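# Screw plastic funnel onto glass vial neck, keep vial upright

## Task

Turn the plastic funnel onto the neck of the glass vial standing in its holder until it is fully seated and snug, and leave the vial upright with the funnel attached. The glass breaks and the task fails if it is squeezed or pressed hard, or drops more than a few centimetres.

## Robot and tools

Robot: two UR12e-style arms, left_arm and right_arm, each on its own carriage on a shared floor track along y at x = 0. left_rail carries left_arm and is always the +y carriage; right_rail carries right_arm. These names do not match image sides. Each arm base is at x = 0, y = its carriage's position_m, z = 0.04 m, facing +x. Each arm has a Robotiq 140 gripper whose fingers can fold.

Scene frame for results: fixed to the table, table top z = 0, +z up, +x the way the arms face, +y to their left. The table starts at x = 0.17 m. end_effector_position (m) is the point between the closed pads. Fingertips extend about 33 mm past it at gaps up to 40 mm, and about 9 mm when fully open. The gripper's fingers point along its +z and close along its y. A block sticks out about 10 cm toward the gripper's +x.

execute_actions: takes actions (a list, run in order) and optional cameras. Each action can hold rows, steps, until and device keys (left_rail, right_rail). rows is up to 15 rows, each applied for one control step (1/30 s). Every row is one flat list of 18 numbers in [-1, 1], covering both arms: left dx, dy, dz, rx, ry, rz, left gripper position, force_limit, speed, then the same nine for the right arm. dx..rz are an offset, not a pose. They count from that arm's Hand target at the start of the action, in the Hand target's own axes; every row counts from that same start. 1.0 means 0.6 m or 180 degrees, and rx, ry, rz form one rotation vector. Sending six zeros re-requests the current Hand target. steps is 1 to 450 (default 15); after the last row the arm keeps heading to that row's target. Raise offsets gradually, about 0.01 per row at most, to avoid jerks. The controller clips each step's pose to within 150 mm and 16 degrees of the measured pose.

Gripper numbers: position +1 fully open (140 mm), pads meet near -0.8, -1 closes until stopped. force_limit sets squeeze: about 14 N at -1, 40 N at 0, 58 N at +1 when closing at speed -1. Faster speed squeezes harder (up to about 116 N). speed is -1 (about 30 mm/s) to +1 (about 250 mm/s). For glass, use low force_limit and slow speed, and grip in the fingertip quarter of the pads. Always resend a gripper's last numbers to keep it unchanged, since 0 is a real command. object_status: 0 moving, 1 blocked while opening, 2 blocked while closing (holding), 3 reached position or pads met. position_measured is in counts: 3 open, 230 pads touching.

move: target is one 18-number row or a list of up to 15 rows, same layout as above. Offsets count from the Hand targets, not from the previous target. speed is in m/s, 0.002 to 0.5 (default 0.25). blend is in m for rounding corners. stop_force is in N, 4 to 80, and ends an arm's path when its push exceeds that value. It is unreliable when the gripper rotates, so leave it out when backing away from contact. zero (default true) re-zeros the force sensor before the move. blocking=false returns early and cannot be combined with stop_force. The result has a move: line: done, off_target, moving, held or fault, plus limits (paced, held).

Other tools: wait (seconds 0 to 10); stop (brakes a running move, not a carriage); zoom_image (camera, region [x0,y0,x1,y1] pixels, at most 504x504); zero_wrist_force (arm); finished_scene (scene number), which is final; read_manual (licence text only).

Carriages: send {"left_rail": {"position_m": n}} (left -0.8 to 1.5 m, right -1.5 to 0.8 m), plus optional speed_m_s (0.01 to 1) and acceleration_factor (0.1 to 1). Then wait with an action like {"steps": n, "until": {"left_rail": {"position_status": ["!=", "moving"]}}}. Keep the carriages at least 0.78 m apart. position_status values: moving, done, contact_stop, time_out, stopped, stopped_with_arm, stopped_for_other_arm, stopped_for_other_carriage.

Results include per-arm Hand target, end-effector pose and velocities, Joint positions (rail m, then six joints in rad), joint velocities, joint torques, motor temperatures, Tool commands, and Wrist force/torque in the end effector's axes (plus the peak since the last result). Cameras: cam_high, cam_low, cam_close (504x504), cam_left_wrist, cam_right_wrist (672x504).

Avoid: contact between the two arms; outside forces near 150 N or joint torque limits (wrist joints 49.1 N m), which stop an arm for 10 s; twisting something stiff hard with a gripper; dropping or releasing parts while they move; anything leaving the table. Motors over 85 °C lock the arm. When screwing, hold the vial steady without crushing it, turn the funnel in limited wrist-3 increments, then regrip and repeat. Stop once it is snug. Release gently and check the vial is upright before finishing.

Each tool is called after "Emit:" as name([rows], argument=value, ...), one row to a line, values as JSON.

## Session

Emit:
execute_actions(actions=[])

Scene clock: 0.00 s.
left_arm: end_effector_position=(+0.3563, +0.4786, +0.5790) position_measured=3 object_status=3 end_effector_quat_wxyz=(+0.000, +0.000, +1.000, +0.000) | right_arm: end_effector_position=(+0.3563, -0.3214, +0.5790) position_measured=3 object_status=3 end_effector_quat_wxyz=(+0.000, +0.000, +1.000, +0.000)
Joint positions: left_arm=[0.4 -0.28 -2.157 1.821 -1.235 -1.571 -0.281] | right_arm=[-0.4 -0.28 -2.157 1.821 -1.235 -1.571 -0.281]
Joint velocities: within noise
Joint torques (N m): no reading
Motor temperatures (°C): left_arm=[32 34 35 36 38 37] | right_arm=[33 29 34 39 35 38]
Wrist force (N): no reading
Wrist torque (N m): no reading
Wrist force, peak (N): no reading
Hand target: left_arm +0.3563, +0.4786, +0.5790; +0.000, +0.000, +1.000, +0.000 | right_arm +0.3563, -0.3214, +0.5790; +0.000, +0.000, +1.000, +0.000
Tool commands: left_gripper/position=+1.0 left_gripper/force_limit=+1.0 left_gripper/speed=+1.0 right_gripper/position=+1.0 right_gripper/force_limit=+1.0 right_gripper/speed=+1.0
left_rail: position_m=0.400 position_status=done
right_rail: position_m=-0.400 position_status=done

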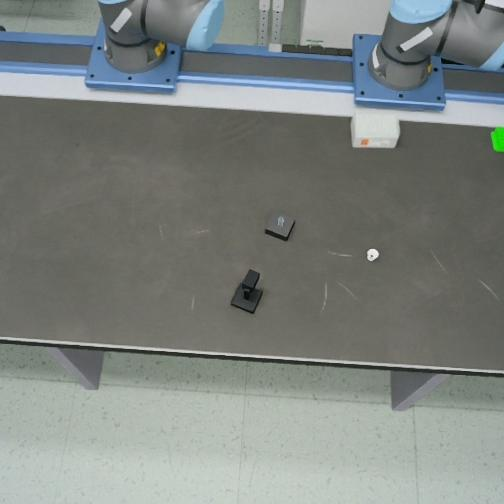

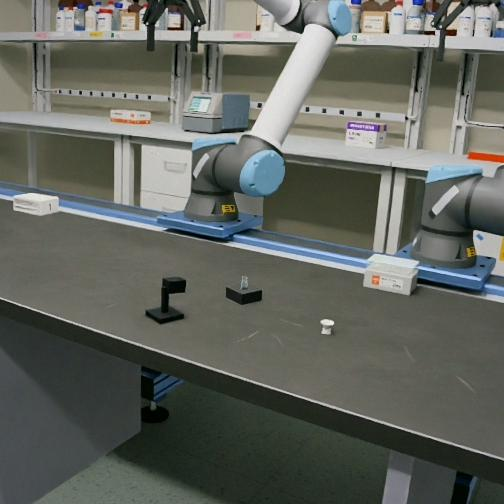

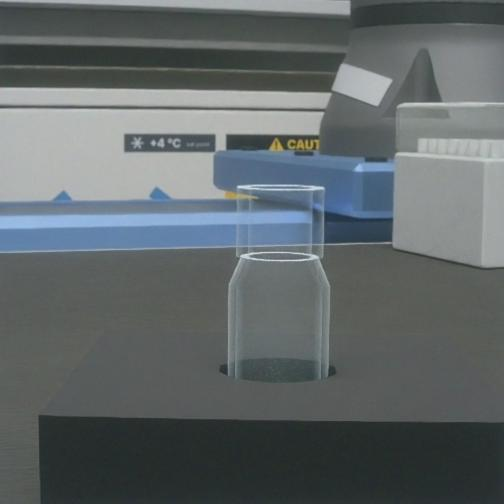

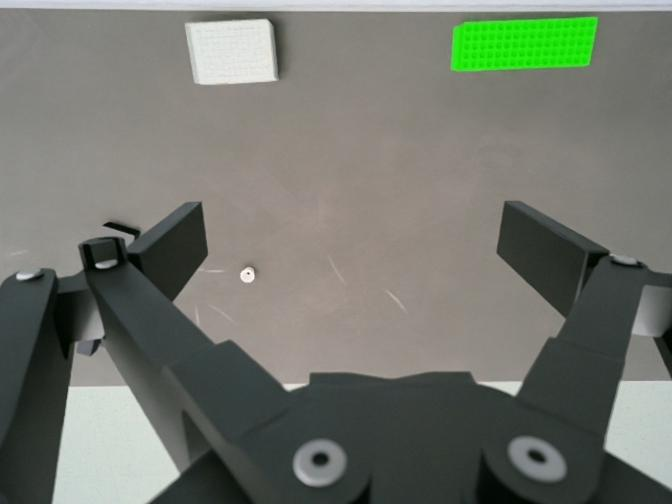

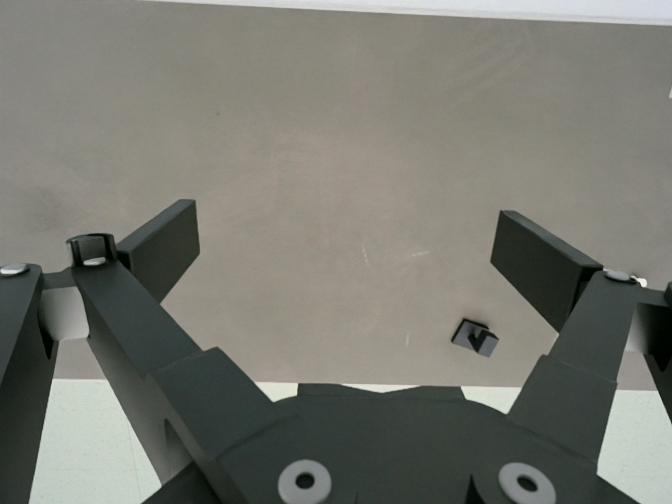

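Emit:
zoom_image(camera="cam_left_wrist", region=[218, 245, 278, 305])

Emit:
zoom_image(camera="cam_low", region=[300, 300, 360, 350])

Emit:
zoom_image(camera="cam_high", region=[340, 220, 400, 280])

Scaled by 8.400 from the camera's 672x504 image, which has a finer 960x720 frame.

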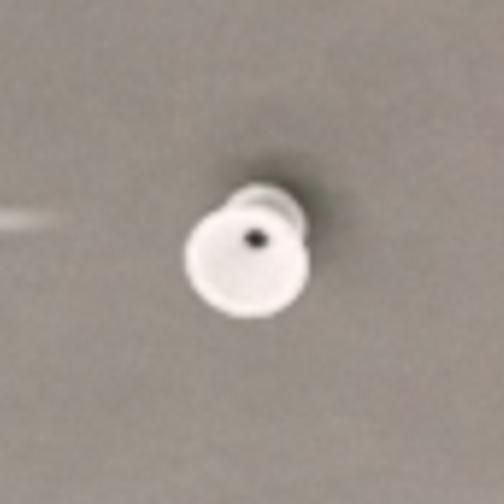

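Scaled by 8.400 from the camera's 504x504 image, which has a finer 720x720 frame.

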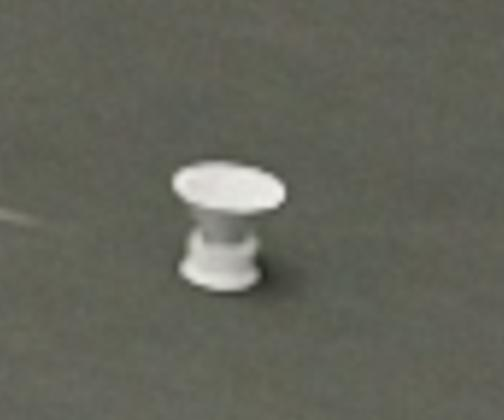

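Scaled by 8.400 from the camera's 504x504 image, which has a finer 720x720 frame.

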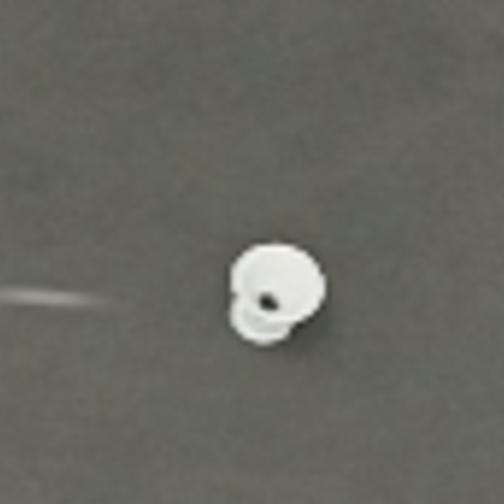

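Emit:
move(target=[-0.39,-0.248,0.465,0,0,0,1,1,1,0,0,0,0,0,0,1,1,1], cameras=["cam_left_wrist"])

Emit:
zoom_image(camera="cam_left_wrist", region=[250, 180, 390, 320])

Scene clock: 5.27 s.
left_arm: end_effector_position=(+0.5903, +0.3298, +0.3001) position_measured=3 object_status=3 end_effector_quat_wxyz=(+0.000, +0.000, +1.000, +0.000) | right_arm: end_effector_position=(+0.3563, -0.3214, +0.5790) position_measured=3 object_status=3 end_effector_quat_wxyz=(+0.000, +0.000, +1.000, +0.000)
Joint positions: left_arm=[0.4 -0.416 -1.722 2.053 -1.902 -1.571 -0.416] | right_arm=[-0.4 -0.28 -2.157 1.821 -1.235 -1.571 -0.281]
Joint velocities: within noise
Joint torques (N m): left_arm=[-2.62 -15.57 -56.1 -7.12 0.48 -2.75] | right_arm=[-2.19 2.14 -42.94 -3.94 0.42 0.04]
Motor temperatures (°C): left_arm=[32 34 35 36 38 37] | right_arm=[33 29 34 39 35 38]
Wrist force (N): left_arm=[0.0 1.1 -0.3] | right_arm=[0.3 0.2 -0.1]
Wrist torque (N m): left_arm=[0.27 -0.03 0.01] | right_arm=[0.04 -0.06 0.00]
Wrist force, peak (N): left_arm=[1.9 1.0 -2.5] | right_arm=[-0.3 0.0 -0.9]
Hand target: left_arm +0.5904, +0.3298, +0.3000; +0.000, +0.000, +1.000, +0.000 | right_arm +0.3563, -0.3214, +0.5790; +0.000, +0.000, +1.000, +0.000
Off the commanded pose: left_arm 0.000 m, 0 deg | right_arm 0.000 m, 0 deg.
left_rail: position_m=0.400 position_status=done
right_rail: position_m=-0.400 position_status=done
move: done
Images, in order (width x height): cam_left_wrist 672x504.

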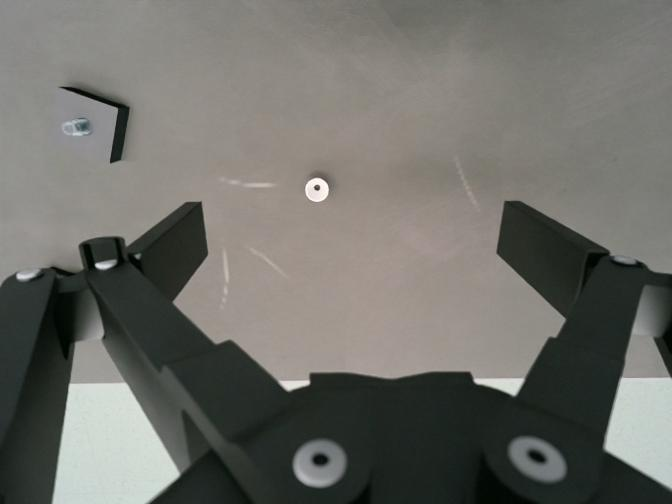

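Scaled by 3.600 from the camera's 672x504 image, which has a finer 960x720 frame.

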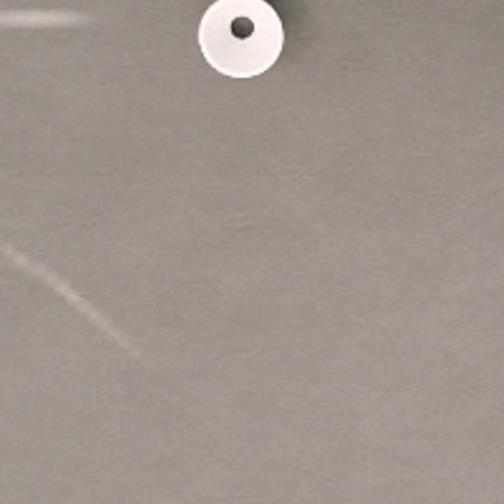

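Emit:
move(target=[-0.0767,-0.035,0.25,0,0,0,1,1,1,0,0,0,0,0,0,1,1,1], cameras=["cam_left_wrist"])

Emit:
zoom_image(camera="cam_left_wrist", region=[270, 120, 410, 260])

Emit:
move([
  [0,0,0,0,0,-0.5,1,1,1,0,0,0,0,0,0,1,1,1],
  [0,0,0,0,0,-1,1,1,1,0,0,0,0,0,0,1,1,1],
], speed=0.5, cameras=["cam_left_wrist"])

Emit:
zoom_image(camera="cam_left_wrist", region=[270, 120, 410, 260])

Scene clock: 7.83 s.
left_arm: end_effector_position=(+0.6363, +0.3088, +0.1500) position_measured=3 object_status=3 end_effector_quat_wxyz=(+0.000, +0.000, +1.000, +0.000) | right_arm: end_effector_position=(+0.3563, -0.3214, +0.5790) position_measured=3 object_status=3 end_effector_quat_wxyz=(+0.000, +0.000, +1.000, +0.000)
Joint positions: left_arm=[0.4 -0.417 -1.505 2.145 -2.211 -1.571 -0.417] | right_arm=[-0.4 -0.28 -2.157 1.821 -1.235 -1.571 -0.281]
Joint velocities: within noise
Joint torques (N m): left_arm=[8.82 -28.27 -48.29 -7.25 1.83 1.84] | right_arm=[-3.43 3.5 -41.19 -3.24 0.33 0.15]
Motor temperatures (°C): left_arm=[32 34 35 36 38 37] | right_arm=[33 29 34 39 35 38]
Wrist force (N): left_arm=[0.1 1.2 -0.2] | right_arm=[0.4 0.2 -0.2]
Wrist torque (N m): left_arm=[0.28 -0.03 0.04] | right_arm=[0.06 -0.10 0.00]
Wrist force, peak (N): left_arm=[0.1 1.2 -3.3] | right_arm=[0.6 0.4 -0.9]
Hand target: left_arm +0.6364, +0.3088, +0.1500; +0.000, +0.000, +1.000, +0.000 | right_arm +0.3563, -0.3214, +0.5790; +0.000, +0.000, +1.000, +0.000
Off the commanded pose: left_arm 0.000 m, 0 deg | right_arm 0.000 m, 0 deg.
left_rail: position_m=0.400 position_status=done
right_rail: position_m=-0.400 position_status=done
move: done
Images, in order (width x height): cam_left_wrist 672x504.

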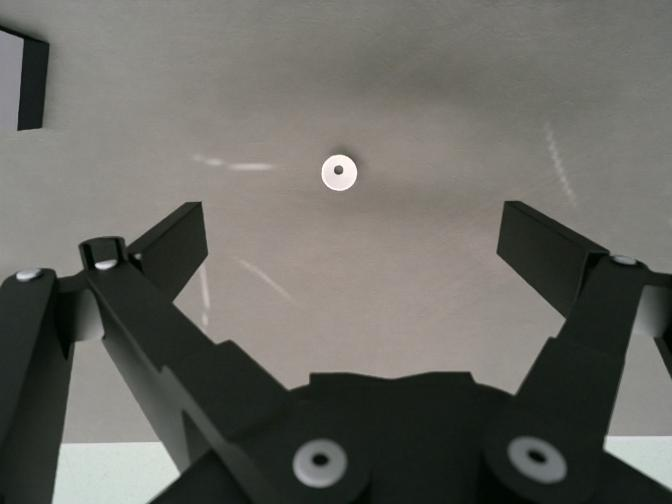

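Scaled by 3.600 from the camera's 672x504 image, which has a finer 960x720 frame.

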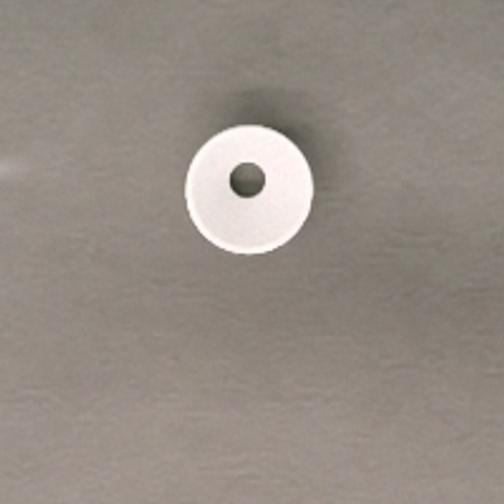

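Scene clock: 11.90 s.
left_arm: end_effector_position=(+0.6364, +0.3088, +0.1500) position_measured=3 object_status=3 end_effector_quat_wxyz=(+0.000, +1.000, +0.000, +0.000) | right_arm: end_effector_position=(+0.3563, -0.3214, +0.5790) position_measured=3 object_status=3 end_effector_quat_wxyz=(+0.000, +0.000, +1.000, +0.000)
Joint positions: left_arm=[0.4 -0.417 -1.504 2.145 -2.211 -1.571 -3.558] | right_arm=[-0.4 -0.28 -2.157 1.821 -1.235 -1.571 -0.281]
Joint velocities: within noise
Joint torques (N m): left_arm=[-9.87 -69.28 -27.75 -3.22 2.81 -2.82] | right_arm=[-3.08 5.66 -38.9 -2.88 0.19 -0.05]
Motor temperatures (°C): left_arm=[32 34 35 36 38 37] | right_arm=[33 29 34 39 35 38]
Wrist force (N): left_arm=[-0.3 0.6 -0.3] | right_arm=[0.3 -0.4 0.0]
Wrist torque (N m): left_arm=[0.19 0.06 0.04] | right_arm=[-0.09 -0.06 0.00]
Wrist force, peak (N): left_arm=[-0.1 1.7 -0.7] | right_arm=[0.4 0.5 -0.8]
Hand target: left_arm +0.6364, +0.3088, +0.1500; +0.000, +1.000, +0.000, +0.000 | right_arm +0.3563, -0.3214, +0.5790; +0.000, +0.000, +1.000, +0.000
Off the commanded pose: left_arm 0.000 m, 0 deg | right_arm 0.000 m, 0 deg.
left_rail: position_m=0.400 position_status=done
right_rail: position_m=-0.400 position_status=done
move: done
Images, in order (width x height): cam_left_wrist 672x504.

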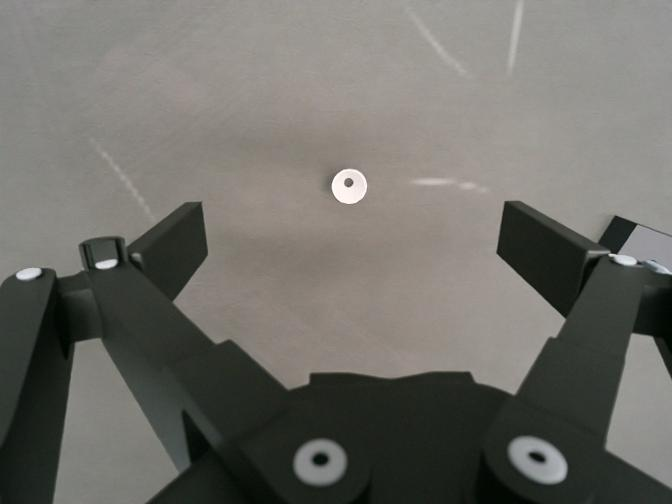

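Scaled by 3.600 from the camera's 672x504 image, which has a finer 960x720 frame.

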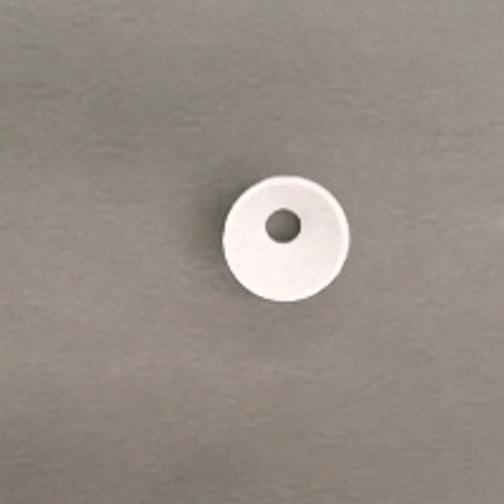

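Emit:
move([
  [-0.0085,0.00617,0,0,0,-0.667,-0.2,0,-0.5,0,0,0,0,0,0,1,1,1],
  [-0.0085,0.00617,0.1,0,0,-0.667,-0.2,0,-0.5,0,0,0,0,0,0,1,1,1],
], speed=[0.5,0.1], cameras=["cam_left_wrist"])

Emit:
zoom_image(camera="cam_left_wrist", region=[270, 120, 410, 260])

Scene clock: 16.73 s.
left_arm: end_effector_position=(+0.6313, +0.3050, +0.0901) position_measured=154 object_status=3 end_effector_quat_wxyz=(+0.000, +0.500, +0.866, +0.000) | right_arm: end_effector_position=(+0.3563, -0.3214, +0.5790) position_measured=3 object_status=3 end_effector_quat_wxyz=(+0.000, +0.000, +1.000, +0.000)
Joint positions: left_arm=[0.4 -0.426 -1.435 2.203 -2.339 -1.571 -5.663] | right_arm=[-0.4 -0.28 -2.157 1.821 -1.235 -1.571 -0.281]
Joint velocities: within noise
Joint torques (N m): left_arm=[6.73 -29.92 -24.43 -7.41 2.64 0.5] | right_arm=[-5.48 6.52 -39.99 -2 0.26 -0.15]
Motor temperatures (°C): left_arm=[32 34 35 36 38 37] | right_arm=[33 29 34 39 35 38]
Wrist force (N): left_arm=[-0.2 0.7 -0.5] | right_arm=[-0.5 -0.3 -0.7]
Wrist torque (N m): left_arm=[0.20 0.01 0.03] | right_arm=[-0.05 0.11 0.00]
Wrist force, peak (N): left_arm=[0.3 0.8 -2.5] | right_arm=[0.5 0.3 -1.0]
Hand target: left_arm +0.6313, +0.3051, +0.0900; +0.000, +0.500, +0.866, +0.000 | right_arm +0.3563, -0.3214, +0.5790; +0.000, +0.000, +1.000, +0.000
Off the commanded pose: left_arm 0.000 m, 0 deg | right_arm 0.000 m, 0 deg.
left_rail: position_m=0.400 position_status=done
right_rail: position_m=-0.400 position_status=done
move: done
Images, in order (width x height): cam_left_wrist 672x504.

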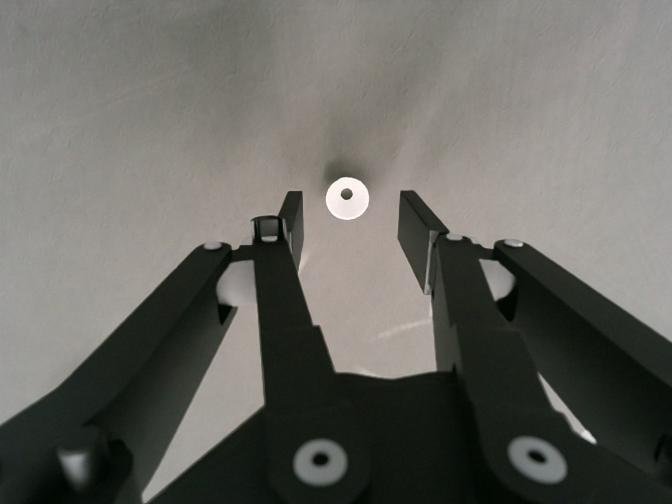

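Scaled by 3.600 from the camera's 672x504 image, which has a finer 960x720 frame.

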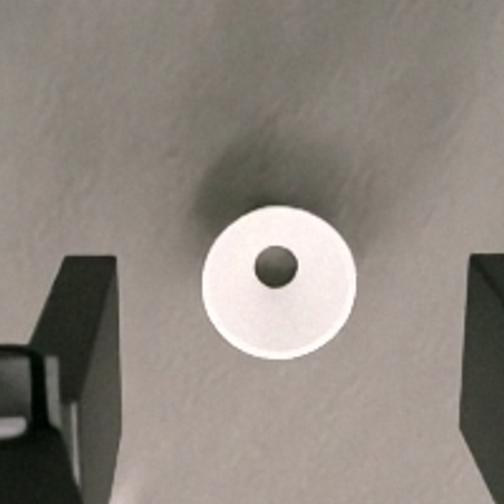

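Emit:
move(target=[0,0,0.0767,0,0,0,-0.2,0,-1,0,0,0,0,0,0,1,1,1], speed=0.06, stop_force=6, cameras=["cam_left_wrist"])

Emit:
zoom_image(camera="cam_left_wrist", region=[270, 120, 410, 260])

Scene clock: 19.07 s.
left_arm: end_effector_position=(+0.6313, +0.3051, +0.0440) position_measured=154 object_status=3 end_effector_quat_wxyz=(+0.000, +0.500, +0.866, +0.000) | right_arm: end_effector_position=(+0.3563, -0.3214, +0.5790) position_measured=3 object_status=3 end_effector_quat_wxyz=(+0.000, +0.000, +1.000, +0.000)
Joint positions: left_arm=[0.4 -0.426 -1.366 2.233 -2.439 -1.571 -5.663] | right_arm=[-0.4 -0.28 -2.157 1.821 -1.235 -1.571 -0.28]
Joint velocities: within noise
Joint torques (N m): left_arm=[-0.82 -31.55 -22.5 -7.07 2.09 -0.7] | right_arm=[-3.64 6.58 -39.82 -2.04 0.09 -0.17]
Motor temperatures (°C): left_arm=[32 34 35 36 38 37] | right_arm=[33 29 34 39 35 38]
Wrist force (N): left_arm=[-0.3 0.8 0.1] | right_arm=[0.5 -0.2 0.0]
Wrist torque (N m): left_arm=[0.20 0.00 0.02] | right_arm=[-0.03 -0.11 0.00]
Wrist force, peak (N): left_arm=[-0.4 1.4 -1.3] | right_arm=[0.7 -0.1 -0.7]
Hand target: left_arm +0.6313, +0.3051, +0.0440; +0.000, +0.500, +0.866, +0.000 | right_arm +0.3563, -0.3214, +0.5790; +0.000, +0.000, +1.000, +0.000
Off the commanded pose: left_arm 0.000 m, 0 deg | right_arm 0.000 m, 0 deg.
left_rail: position_m=0.400 position_status=done
right_rail: position_m=-0.400 position_status=done
move: done
Images, in order (width x height): cam_left_wrist 672x504.

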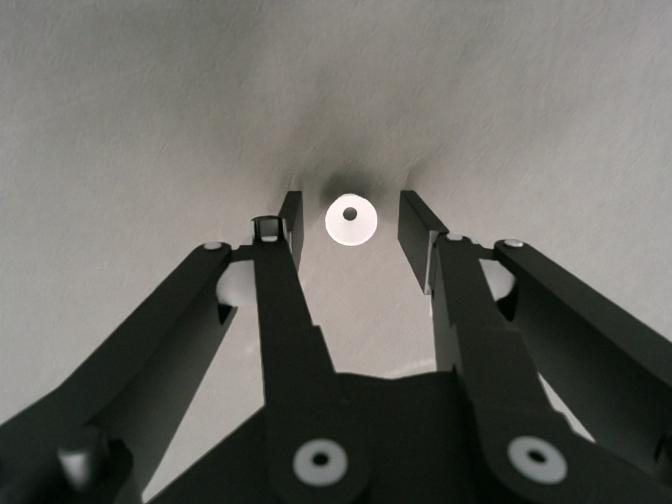

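Scaled by 3.600 from the camera's 672x504 image, which has a finer 960x720 frame.

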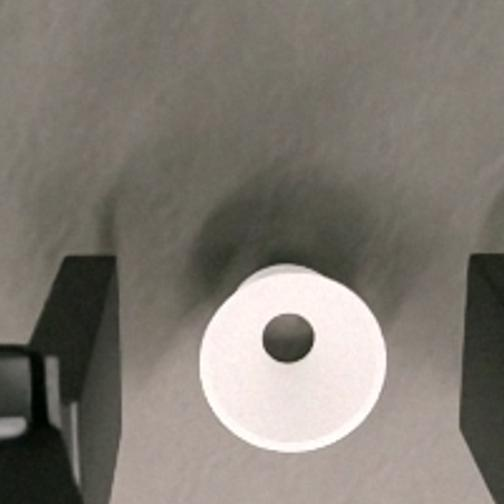

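Emit:
execute_actions([
  {"rows":[[0,0,0,0,0,0,-1,0,-1,0,0,0,0,0,0,1,1,1]],"steps":70},
], cameras=[])

Emit:
move(target=[0,0,-0.21,0,0,0,-1,0,-1,0,0,0,0,0,0,1,1,1], speed=0.1, cameras=["cam_left_wrist"])

Emit:
zoom_image(camera="cam_left_wrist", region=[270, 120, 410, 260])

Scene clock: 22.67 s.
left_arm: end_effector_position=(+0.6313, +0.3051, +0.0440) position_measured=197 object_status=2 end_effector_quat_wxyz=(+0.000, +0.500, +0.866, +0.000) | right_arm: end_effector_position=(+0.3563, -0.3214, +0.5790) position_measured=3 object_status=3 end_effector_quat_wxyz=(+0.000, +0.000, +1.000, +0.000)
Joint positions: left_arm=[0.4 -0.426 -1.366 2.233 -2.439 -1.571 -5.663] | right_arm=[-0.4 -0.28 -2.157 1.821 -1.235 -1.571 -0.28]
Joint velocities: within noise
Joint torques (N m): left_arm=[3.69 -34.76 -32.69 -4.69 1.61 0.25] | right_arm=[-3.02 6.67 -40.51 -2.09 0.34 0.01]
Motor temperatures (°C): left_arm=[32 34 35 36 38 37] | right_arm=[33 29 34 39 35 38]
Wrist force (N): left_arm=[0.7 0.2 -9.9] | right_arm=[0.3 0.1 -0.5]
Wrist torque (N m): left_arm=[0.21 -0.03 0.02] | right_arm=[0.02 -0.07 0.00]
Wrist force, peak (N): left_arm=[0.0 0.3 -12.1] | right_arm=[0.7 -0.2 -0.7]
Hand target: left_arm +0.6313, +0.3051, +0.0440; +0.000, +0.500, +0.866, +0.000 | right_arm +0.3563, -0.3214, +0.5790; +0.000, +0.000, +1.000, +0.000
Off the commanded pose: left_arm 0.000 m, 0 deg | right_arm 0.000 m, 0 deg.
left_rail: position_m=0.400 position_status=done
right_rail: position_m=-0.400 position_status=done
No camera images: "cameras" was empty.

Scene clock: 24.40 s.
left_arm: end_effector_position=(+0.6313, +0.3051, +0.1699) position_measured=197 object_status=2 end_effector_quat_wxyz=(+0.000, +0.500, +0.866, +0.000) | right_arm: end_effector_position=(+0.3563, -0.3214, +0.5790) position_measured=3 object_status=3 end_effector_quat_wxyz=(+0.000, +0.000, +1.000, +0.000)
Joint positions: left_arm=[0.4 -0.426 -1.534 2.134 -2.17 -1.571 -5.663] | right_arm=[-0.4 -0.28 -2.157 1.821 -1.235 -1.571 -0.281]
Joint velocities: within noise
Joint torques (N m): left_arm=[-4.75 -66.53 -51.39 -2.77 1.43 -1.79] | right_arm=[-4.56 6.33 -40.12 -2.1 0.42 -0.14]
Motor temperatures (°C): left_arm=[32 34 35 36 38 37] | right_arm=[33 29 34 39 35 38]
Wrist force (N): left_arm=[0.1 1.2 -0.3] | right_arm=[0.1 -0.4 -0.5]
Wrist torque (N m): left_arm=[0.29 -0.05 0.05] | right_arm=[-0.09 -0.02 0.00]
Wrist force, peak (N): left_arm=[0.0 0.8 -10.3] | right_arm=[0.6 -0.7 -0.6]
Hand target: left_arm +0.6313, +0.3051, +0.1700; +0.000, +0.500, +0.866, +0.000 | right_arm +0.3563, -0.3214, +0.5790; +0.000, +0.000, +1.000, +0.000
Off the commanded pose: left_arm 0.000 m, 0 deg | right_arm 0.000 m, 0 deg.
left_rail: position_m=0.400 position_status=done
right_rail: position_m=-0.400 position_status=done
move: done
Images, in order (width x height): cam_left_wrist 672x504.

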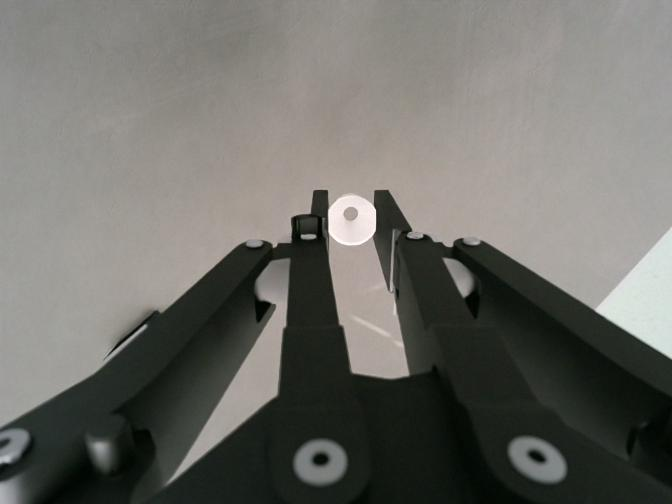

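Scaled by 3.600 from the camera's 672x504 image, which has a finer 960x720 frame.

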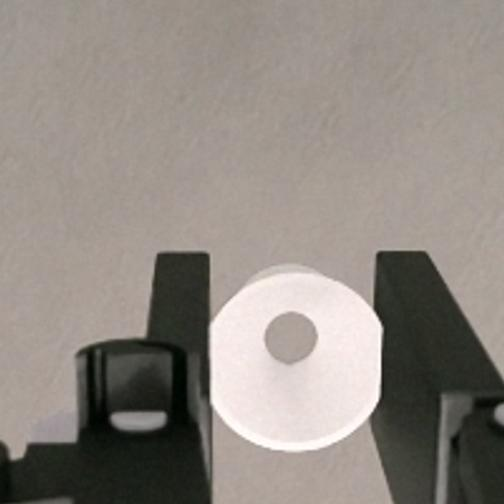

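Emit:
move(target=[-0.2763,-0.2815,-0.0233,0,0,0,-1,0,-1,0,0,0,0,0,0,1,1,1], speed=0.2, cameras=["cam_left_wrist","cam_close","cam_high"])

Emit:
zoom_image(camera="cam_left_wrist", region=[270, 120, 410, 260])

Scene clock: 27.70 s.
left_arm: end_effector_position=(+0.5682, +0.0770, +0.1840) position_measured=197 object_status=2 end_effector_quat_wxyz=(+0.000, +0.500, +0.866, +0.000) | right_arm: end_effector_position=(+0.3563, -0.3214, +0.5790) position_measured=3 object_status=3 end_effector_quat_wxyz=(+0.000, +0.000, +1.000, +0.000)
Joint positions: left_arm=[0.4 -0.787 -1.524 2.093 -2.14 -1.571 -6.024] | right_arm=[-0.4 -0.28 -2.157 1.821 -1.235 -1.571 -0.281]
Joint velocities: within noise
Joint torques (N m): left_arm=[-7.25 -29.06 -52 -3.09 2.8 -2.3] | right_arm=[-3.96 6.41 -41.04 -2.07 0.3 0.11]
Motor temperatures (°C): left_arm=[32 34 35 36 38 37] | right_arm=[33 29 34 39 35 38]
Wrist force (N): left_arm=[-0.4 0.8 -0.1] | right_arm=[0.1 -0.2 -0.5]
Wrist torque (N m): left_arm=[0.19 0.06 0.03] | right_arm=[-0.03 -0.02 0.00]
Wrist force, peak (N): left_arm=[1.4 2.6 0.3] | right_arm=[0.4 0.1 -0.9]
Hand target: left_arm +0.5682, +0.0770, +0.1840; +0.000, +0.500, +0.866, +0.000 | right_arm +0.3563, -0.3214, +0.5790; +0.000, +0.000, +1.000, +0.000
Off the commanded pose: left_arm 0.000 m, 0 deg | right_arm 0.000 m, 0 deg.
left_rail: position_m=0.400 position_status=done
right_rail: position_m=-0.400 position_status=done
move: done
Images, in order (width x height): cam_high 504x504, cam_close 504x504, cam_left_wrist 672x504.

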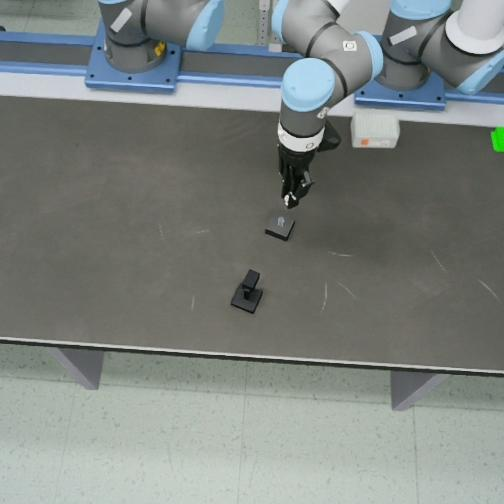

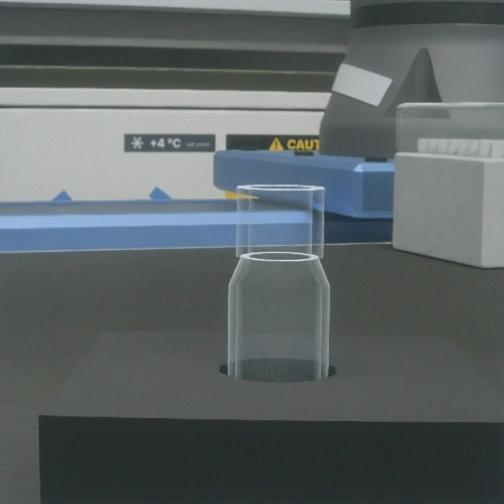

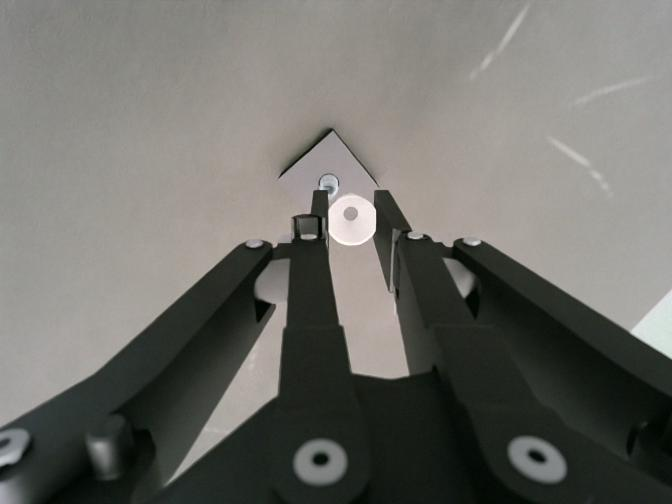

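Scaled by 3.600 from the camera's 672x504 image, which has a finer 960x720 frame.

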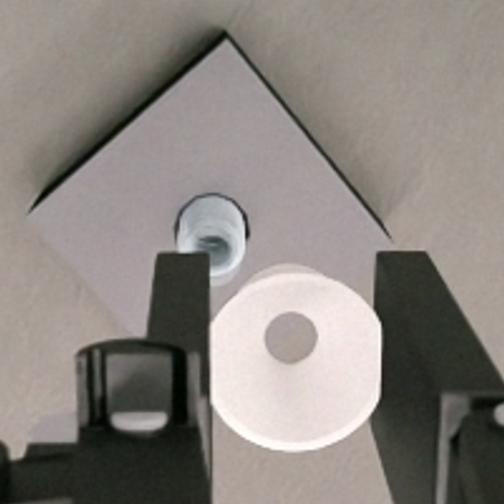

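Emit:
move(target=[-0.012,-0.0158,0,0,0,0,-1,0,-1,0,0,0,0,0,0,1,1,1], speed=0.05, cameras=["cam_left_wrist"])

Emit:
zoom_image(camera="cam_left_wrist", region=[300, 130, 390, 220])

Emit:
move([
  [0,0,0,0,0,0.6,-1,0,-1,0,0,0,0,0,0,1,1,1],
  [0,0,0,0,0,1,-1,0,-1,0,0,0,0,0,0,1,1,1],
], speed=0.4, cameras=["cam_left_wrist"])

Emit:
zoom_image(camera="cam_left_wrist", region=[300, 130, 390, 220])

Scene clock: 30.03 s.
left_arm: end_effector_position=(+0.5636, +0.0661, +0.1840) position_measured=197 object_status=2 end_effector_quat_wxyz=(+0.000, +0.500, +0.866, +0.000) | right_arm: end_effector_position=(+0.3563, -0.3214, +0.5790) position_measured=3 object_status=3 end_effector_quat_wxyz=(+0.000, +0.000, +1.000, +0.000)
Joint positions: left_arm=[0.4 -0.804 -1.521 2.091 -2.14 -1.571 -6.041] | right_arm=[-0.4 -0.28 -2.157 1.821 -1.235 -1.571 -0.28]
Joint velocities: within noise
Joint torques (N m): left_arm=[-7.28 -27.06 -51.3 -3.37 1.42 -2.79] | right_arm=[-5.37 6.55 -41.17 -2.22 0.22 -0.2]
Motor temperatures (°C): left_arm=[32 34 35 36 38 37] | right_arm=[33 29 34 39 35 38]
Wrist force (N): left_arm=[-0.2 0.6 0.1] | right_arm=[0.0 0.2 -0.2]
Wrist torque (N m): left_arm=[0.14 0.01 0.04] | right_arm=[0.04 0.00 -0.01]
Wrist force, peak (N): left_arm=[0.0 1.4 -0.1] | right_arm=[0.7 0.4 -0.7]
Hand target: left_arm +0.5636, +0.0660, +0.1840; +0.000, +0.500, +0.866, +0.000 | right_arm +0.3563, -0.3214, +0.5790; +0.000, +0.000, +1.000, +0.000
Off the commanded pose: left_arm 0.000 m, 0 deg | right_arm 0.000 m, 0 deg.
left_rail: position_m=0.400 position_status=done
right_rail: position_m=-0.400 position_status=done
move: done
Images, in order (width x height): cam_left_wrist 672x504.

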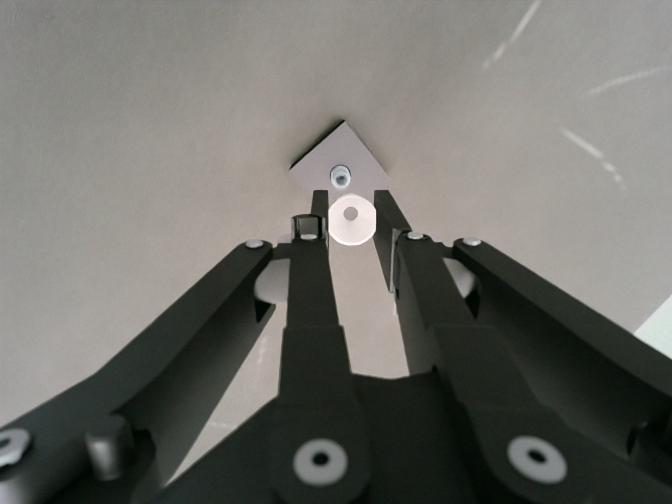

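Scaled by 5.600 from the camera's 672x504 image, which has a finer 960x720 frame.

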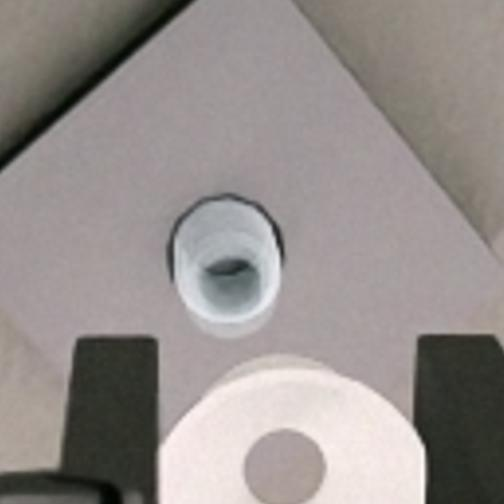

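Scene clock: 35.30 s.
left_arm: end_effector_position=(+0.5635, +0.0660, +0.1840) position_measured=197 object_status=2 end_effector_quat_wxyz=(+0.000, +0.866, -0.500, +0.000) | right_arm: end_effector_position=(+0.3563, -0.3214, +0.5790) position_measured=3 object_status=3 end_effector_quat_wxyz=(+0.000, +0.000, +1.000, +0.000)
Joint positions: left_arm=[0.4 -0.804 -1.521 2.091 -2.14 -1.571 -2.9] | right_arm=[-0.4 -0.28 -2.157 1.821 -1.235 -1.571 -0.281]
Joint velocities: within noise
Joint torques (N m): left_arm=[10.36 -28.64 -51.49 -3.16 -3.39 1.6] | right_arm=[-4.4 8.08 -41.95 -2.09 0.4 -0.22]
Motor temperatures (°C): left_arm=[32 34 35 36 38 37] | right_arm=[33 29 34 39 35 38]
Wrist force (N): left_arm=[-0.1 1.1 0.0] | right_arm=[0.1 0.0 -0.1]
Wrist torque (N m): left_arm=[0.27 0.02 0.02] | right_arm=[0.02 -0.01 0.01]
Wrist force, peak (N): left_arm=[-0.7 1.4 -0.2] | right_arm=[0.3 -0.2 -1.0]
Hand target: left_arm +0.5636, +0.0660, +0.1840; +0.000, +0.866, -0.500, +0.000 | right_arm +0.3563, -0.3214, +0.5790; +0.000, +0.000, +1.000, +0.000
Off the commanded pose: left_arm 0.000 m, 0 deg | right_arm 0.000 m, 0 deg.
left_rail: position_m=0.400 position_status=done
right_rail: position_m=-0.400 position_status=done
move: done
Images, in order (width x height): cam_left_wrist 672x504.

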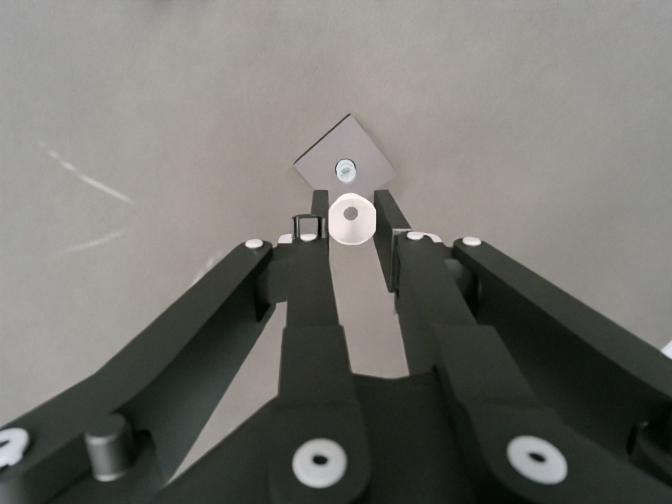

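Scaled by 5.600 from the camera's 672x504 image, which has a finer 960x720 frame.

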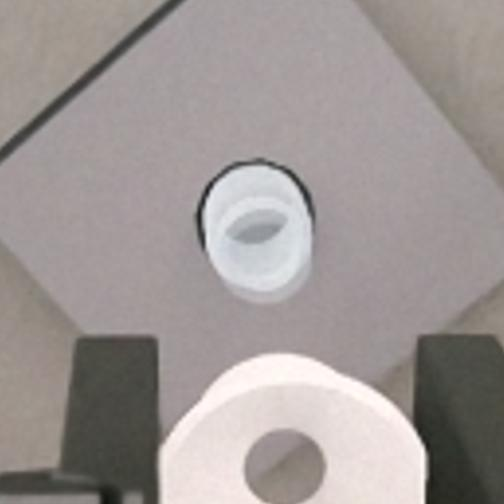

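Emit:
move([
  [0.0037,0.0032,0,0,0,-0.6,-1,0,-1,0,0,0,0,0,0,1,1,1],
  [0.0037,0.0032,0,0,0,-1,-1,0,-1,0,0,0,0,0,0,1,1,1],
  [0.0037,0.0032,0.115,0,0,-1,-1,0,-1,0,0,0,0,0,0,1,1,1],
], speed=[0.4,0.4,0.06], cameras=["cam_close","cam_left_wrist"])

Emit:
zoom_image(camera="cam_close", region=[140, 100, 400, 300])

Emit:
zoom_image(camera="cam_low", region=[200, 230, 290, 320])

Scene clock: 42.97 s.
left_arm: end_effector_position=(+0.5630, +0.0631, +0.1150) position_measured=197 object_status=2 end_effector_quat_wxyz=(+0.000, +0.500, +0.866, +0.000) | right_arm: end_effector_position=(+0.3563, -0.3214, +0.5790) position_measured=3 object_status=3 end_effector_quat_wxyz=(+0.000, +0.000, +1.000, +0.000)
Joint positions: left_arm=[0.4 -0.808 -1.441 2.151 -2.281 -1.571 -6.045] | right_arm=[-0.4 -0.28 -2.157 1.821 -1.235 -1.571 -0.28]
Joint velocities: within noise
Joint torques (N m): left_arm=[-1.83 -33.95 -25.64 -7.09 2.59 -1.75] | right_arm=[-4.77 7.55 -42.86 -2.34 0.43 -0.18]
Motor temperatures (°C): left_arm=[32 34 35 36 38 37] | right_arm=[33 29 34 39 35 38]
Wrist force (N): left_arm=[-0.5 0.7 0.3] | right_arm=[0.2 0.1 -0.4]
Wrist torque (N m): left_arm=[0.16 0.08 0.02] | right_arm=[0.04 -0.04 0.00]
Wrist force, peak (N): left_arm=[-0.7 1.5 0.0] | right_arm=[0.1 0.0 -1.0]
Hand target: left_arm +0.5630, +0.0631, +0.1150; +0.000, +0.500, +0.866, +0.000 | right_arm +0.3563, -0.3214, +0.5790; +0.000, +0.000, +1.000, +0.000
Off the commanded pose: left_arm 0.000 m, 0 deg | right_arm 0.000 m, 0 deg.
left_rail: position_m=0.400 position_status=done
right_rail: position_m=-0.400 position_status=done
move: done
Images, in order (width x height): cam_close 504x504, cam_left_wrist 672x504.

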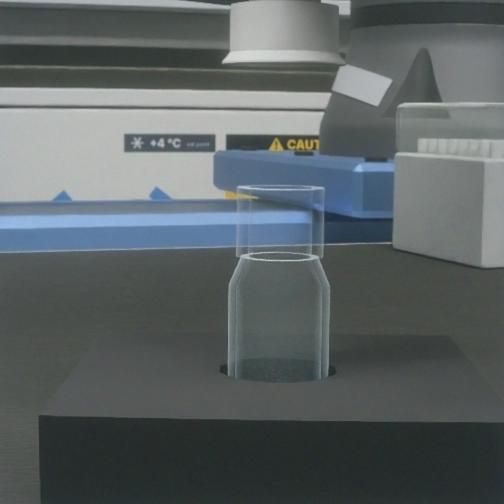

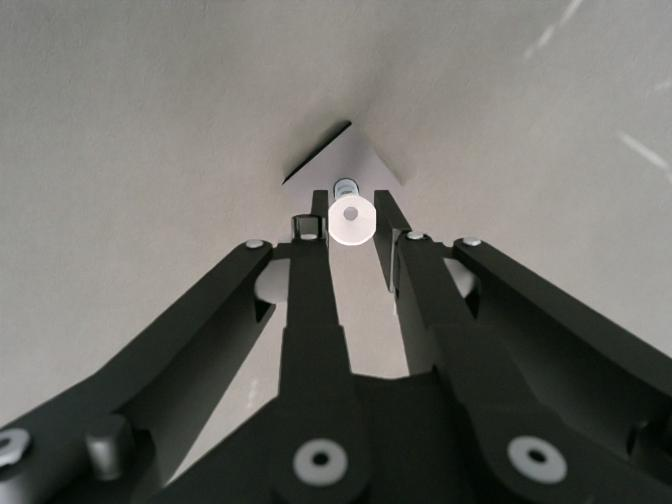

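Scaled by 1.938 from the camera's 504x504 image, which has a finer 720x720 frame.

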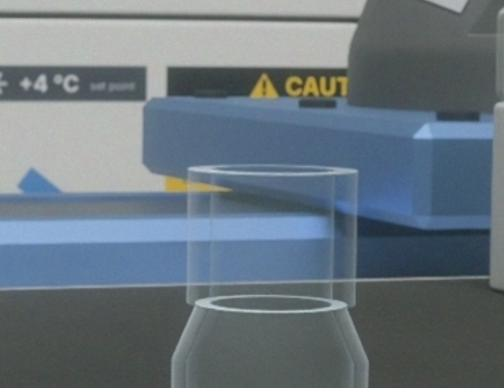

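This scene's latest camera images include none from cam_low. They are from: cam_close, cam_left_wrist. cam_low's image comes with the result of a call that names it in "cameras".

Emit:
move(target=[-0.00065,-0.00037,0.0217,0,0,0,-1,0,-1,0,0,0,0,0,0,1,1,1], speed=0.03, stop_force=4, cameras=["cam_close","cam_low","cam_left_wrist"])

Emit:
zoom_image(camera="cam_close", region=[140, 100, 400, 300])

Emit:
zoom_image(camera="cam_low", region=[210, 250, 270, 310])

Scene clock: 45.17 s.
left_arm: end_effector_position=(+0.5630, +0.0627, +0.1020) position_measured=197 object_status=2 end_effector_quat_wxyz=(+0.000, +0.500, +0.866, +0.000) | right_arm: end_effector_position=(+0.3563, -0.3214, +0.5790) position_measured=3 object_status=3 end_effector_quat_wxyz=(+0.000, +0.000, +1.000, +0.000)
Joint positions: left_arm=[0.4 -0.808 -1.424 2.161 -2.308 -1.571 -6.045] | right_arm=[-0.4 -0.28 -2.157 1.821 -1.235 -1.571 -0.28]
Joint velocities: within noise
Joint torques (N m): left_arm=[-7.74 -33.75 -26.24 -7.46 2.63 -2.42] | right_arm=[-4.95 6.6 -43.08 -1.93 0.41 -0.36]
Motor temperatures (°C): left_arm=[32 34 35 36 38 37] | right_arm=[33 29 34 39 35 38]
Wrist force (N): left_arm=[-0.2 0.6 0.3] | right_arm=[0.1 0.1 0.1]
Wrist torque (N m): left_arm=[0.13 0.01 0.01] | right_arm=[0.02 -0.01 0.01]
Wrist force, peak (N): left_arm=[-0.1 1.3 0.1] | right_arm=[0.7 0.2 -0.7]
Hand target: left_arm +0.5630, +0.0627, +0.1020; +0.000, +0.500, +0.866, +0.000 | right_arm +0.3563, -0.3214, +0.5790; +0.000, +0.000, +1.000, +0.000
Off the commanded pose: left_arm 0.000 m, 0 deg | right_arm 0.000 m, 0 deg.
left_rail: position_m=0.400 position_status=done
right_rail: position_m=-0.400 position_status=done
move: done
Images, in order (width x height): cam_low 504x504, cam_close 504x504, cam_left_wrist 672x504.

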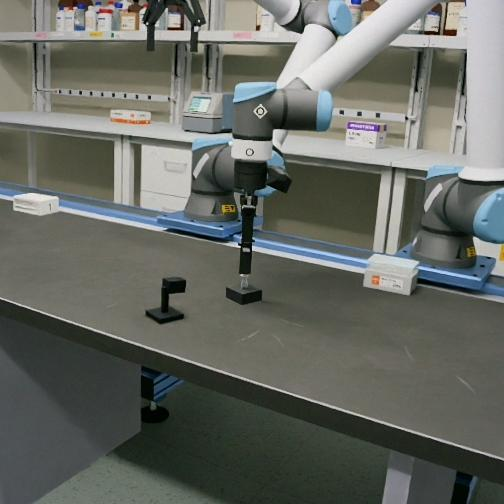

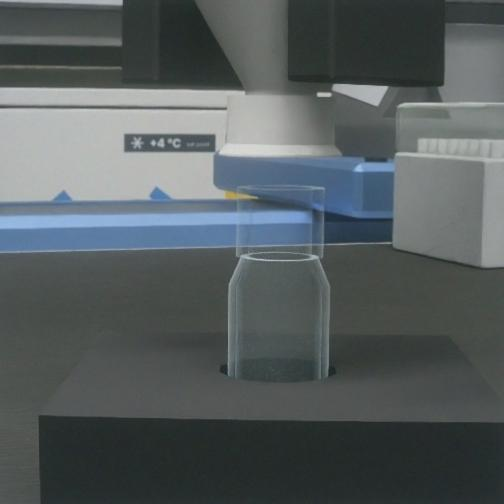

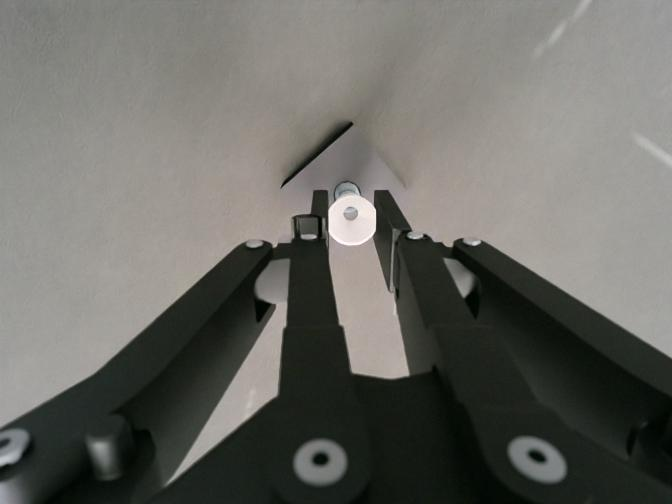

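Scaled by 1.938 from the camera's 504x504 image, which has a finer 720x720 frame.

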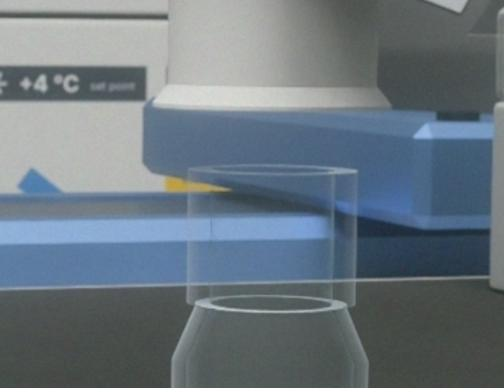

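Scaled by 8.400 from the camera's 504x504 image, which has a finer 720x720 frame.

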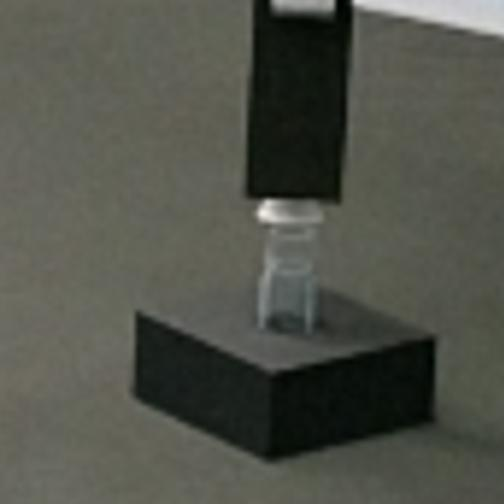

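Emit:
move(target=[0,0,0.0167,0,0,0,-1,0,-1,0,0,0,0,0,0,1,1,1], speed=0.008, stop_force=7, cameras=["cam_close"])

Emit:
move(target=[0,0,0.0007,0,0,0.5,-1,0,-1,0,0,0,0,0,0,1,1,1], speed=0.4, cameras=["cam_close"])

Scene clock: 48.10 s.
left_arm: end_effector_position=(+0.5630, +0.0626, +0.0920) position_measured=197 object_status=2 end_effector_quat_wxyz=(+0.000, +0.500, +0.866, +0.000) | right_arm: end_effector_position=(+0.3563, -0.3214, +0.5790) position_measured=3 object_status=3 end_effector_quat_wxyz=(+0.000, +0.000, +1.000, +0.000)
Joint positions: left_arm=[0.4 -0.808 -1.41 2.168 -2.329 -1.571 -6.045] | right_arm=[-0.4 -0.28 -2.157 1.821 -1.235 -1.571 -0.28]
Joint velocities: within noise
Joint torques (N m): left_arm=[-6.44 -32.89 -23.99 -5.89 2.18 -2.86] | right_arm=[-4.38 6.35 -42.73 -2.12 0.41 -0.14]
Motor temperatures (°C): left_arm=[32 34 35 36 38 37] | right_arm=[33 29 34 39 35 38]
Wrist force (N): left_arm=[-0.7 0.3 -7.8] | right_arm=[0.2 -0.3 -0.1]
Wrist torque (N m): left_arm=[0.25 0.07 0.01] | right_arm=[-0.05 -0.05 0.00]
Wrist force, peak (N): left_arm=[-0.1 0.3 -7.9] | right_arm=[0.3 0.3 -0.8]
Hand target: left_arm +0.5630, +0.0626, +0.0920; +0.000, +0.500, +0.866, +0.000 | right_arm +0.3563, -0.3214, +0.5790; +0.000, +0.000, +1.000, +0.000
Off the commanded pose: left_arm 0.000 m, 0 deg | right_arm 0.000 m, 0 deg.
left_rail: position_m=0.400 position_status=done
right_rail: position_m=-0.400 position_status=done
move: contact (left_arm)
Images, in order (width x height): cam_close 504x504.

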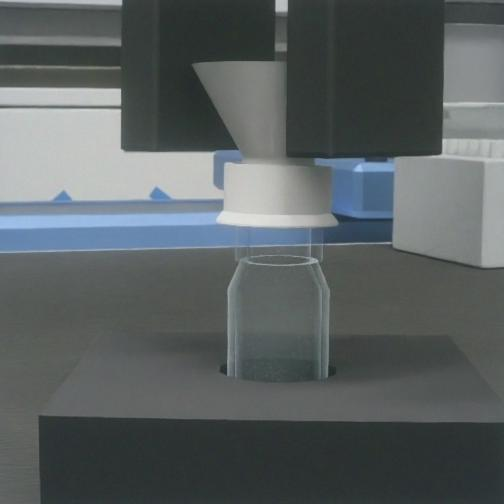

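Scene clock: 50.73 s.
left_arm: end_effector_position=(+0.5630, +0.0626, +0.0916) position_measured=197 object_status=2 end_effector_quat_wxyz=(+0.000, +0.966, +0.259, +0.000) | right_arm: end_effector_position=(+0.3563, -0.3214, +0.5790) position_measured=3 object_status=3 end_effector_quat_wxyz=(+0.000, +0.000, +1.000, +0.000)
Joint positions: left_arm=[0.4 -0.808 -1.41 2.169 -2.33 -1.571 -4.475] | right_arm=[-0.4 -0.28 -2.157 1.821 -1.235 -1.571 -0.28]
Joint velocities: within noise
Joint torques (N m): left_arm=[10.52 -25.39 -41.11 -1.9 -3.06 1.32] | right_arm=[-4.03 7.46 -43.57 -2.26 0.54 -0.01]
Motor temperatures (°C): left_arm=[32 34 35 36 38 37] | right_arm=[33 29 34 39 35 38]
Wrist force (N): left_arm=[-0.2 0.9 -10.2] | right_arm=[-0.2 0.0 -0.3]
Wrist torque (N m): left_arm=[0.24 -0.06 -0.01] | right_arm=[0.02 0.04 0.00]
Wrist force, peak (N): left_arm=[-0.5 0.4 -11.7] | right_arm=[0.8 0.8 -0.1]
Hand target: left_arm +0.5630, +0.0626, +0.0916; +0.000, +0.966, +0.259, +0.000 | right_arm +0.3563, -0.3214, +0.5790; +0.000, +0.000, +1.000, +0.000
Off the commanded pose: left_arm 0.000 m, 0 deg | right_arm 0.000 m, 0 deg.
left_rail: position_m=0.400 position_status=done
right_rail: position_m=-0.400 position_status=done
move: done
Images, in order (width x height): cam_close 504x504.

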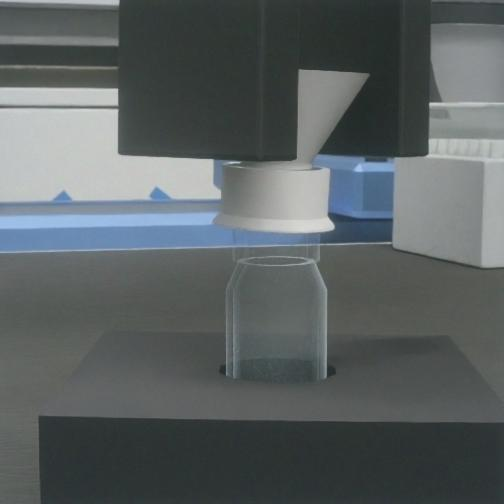

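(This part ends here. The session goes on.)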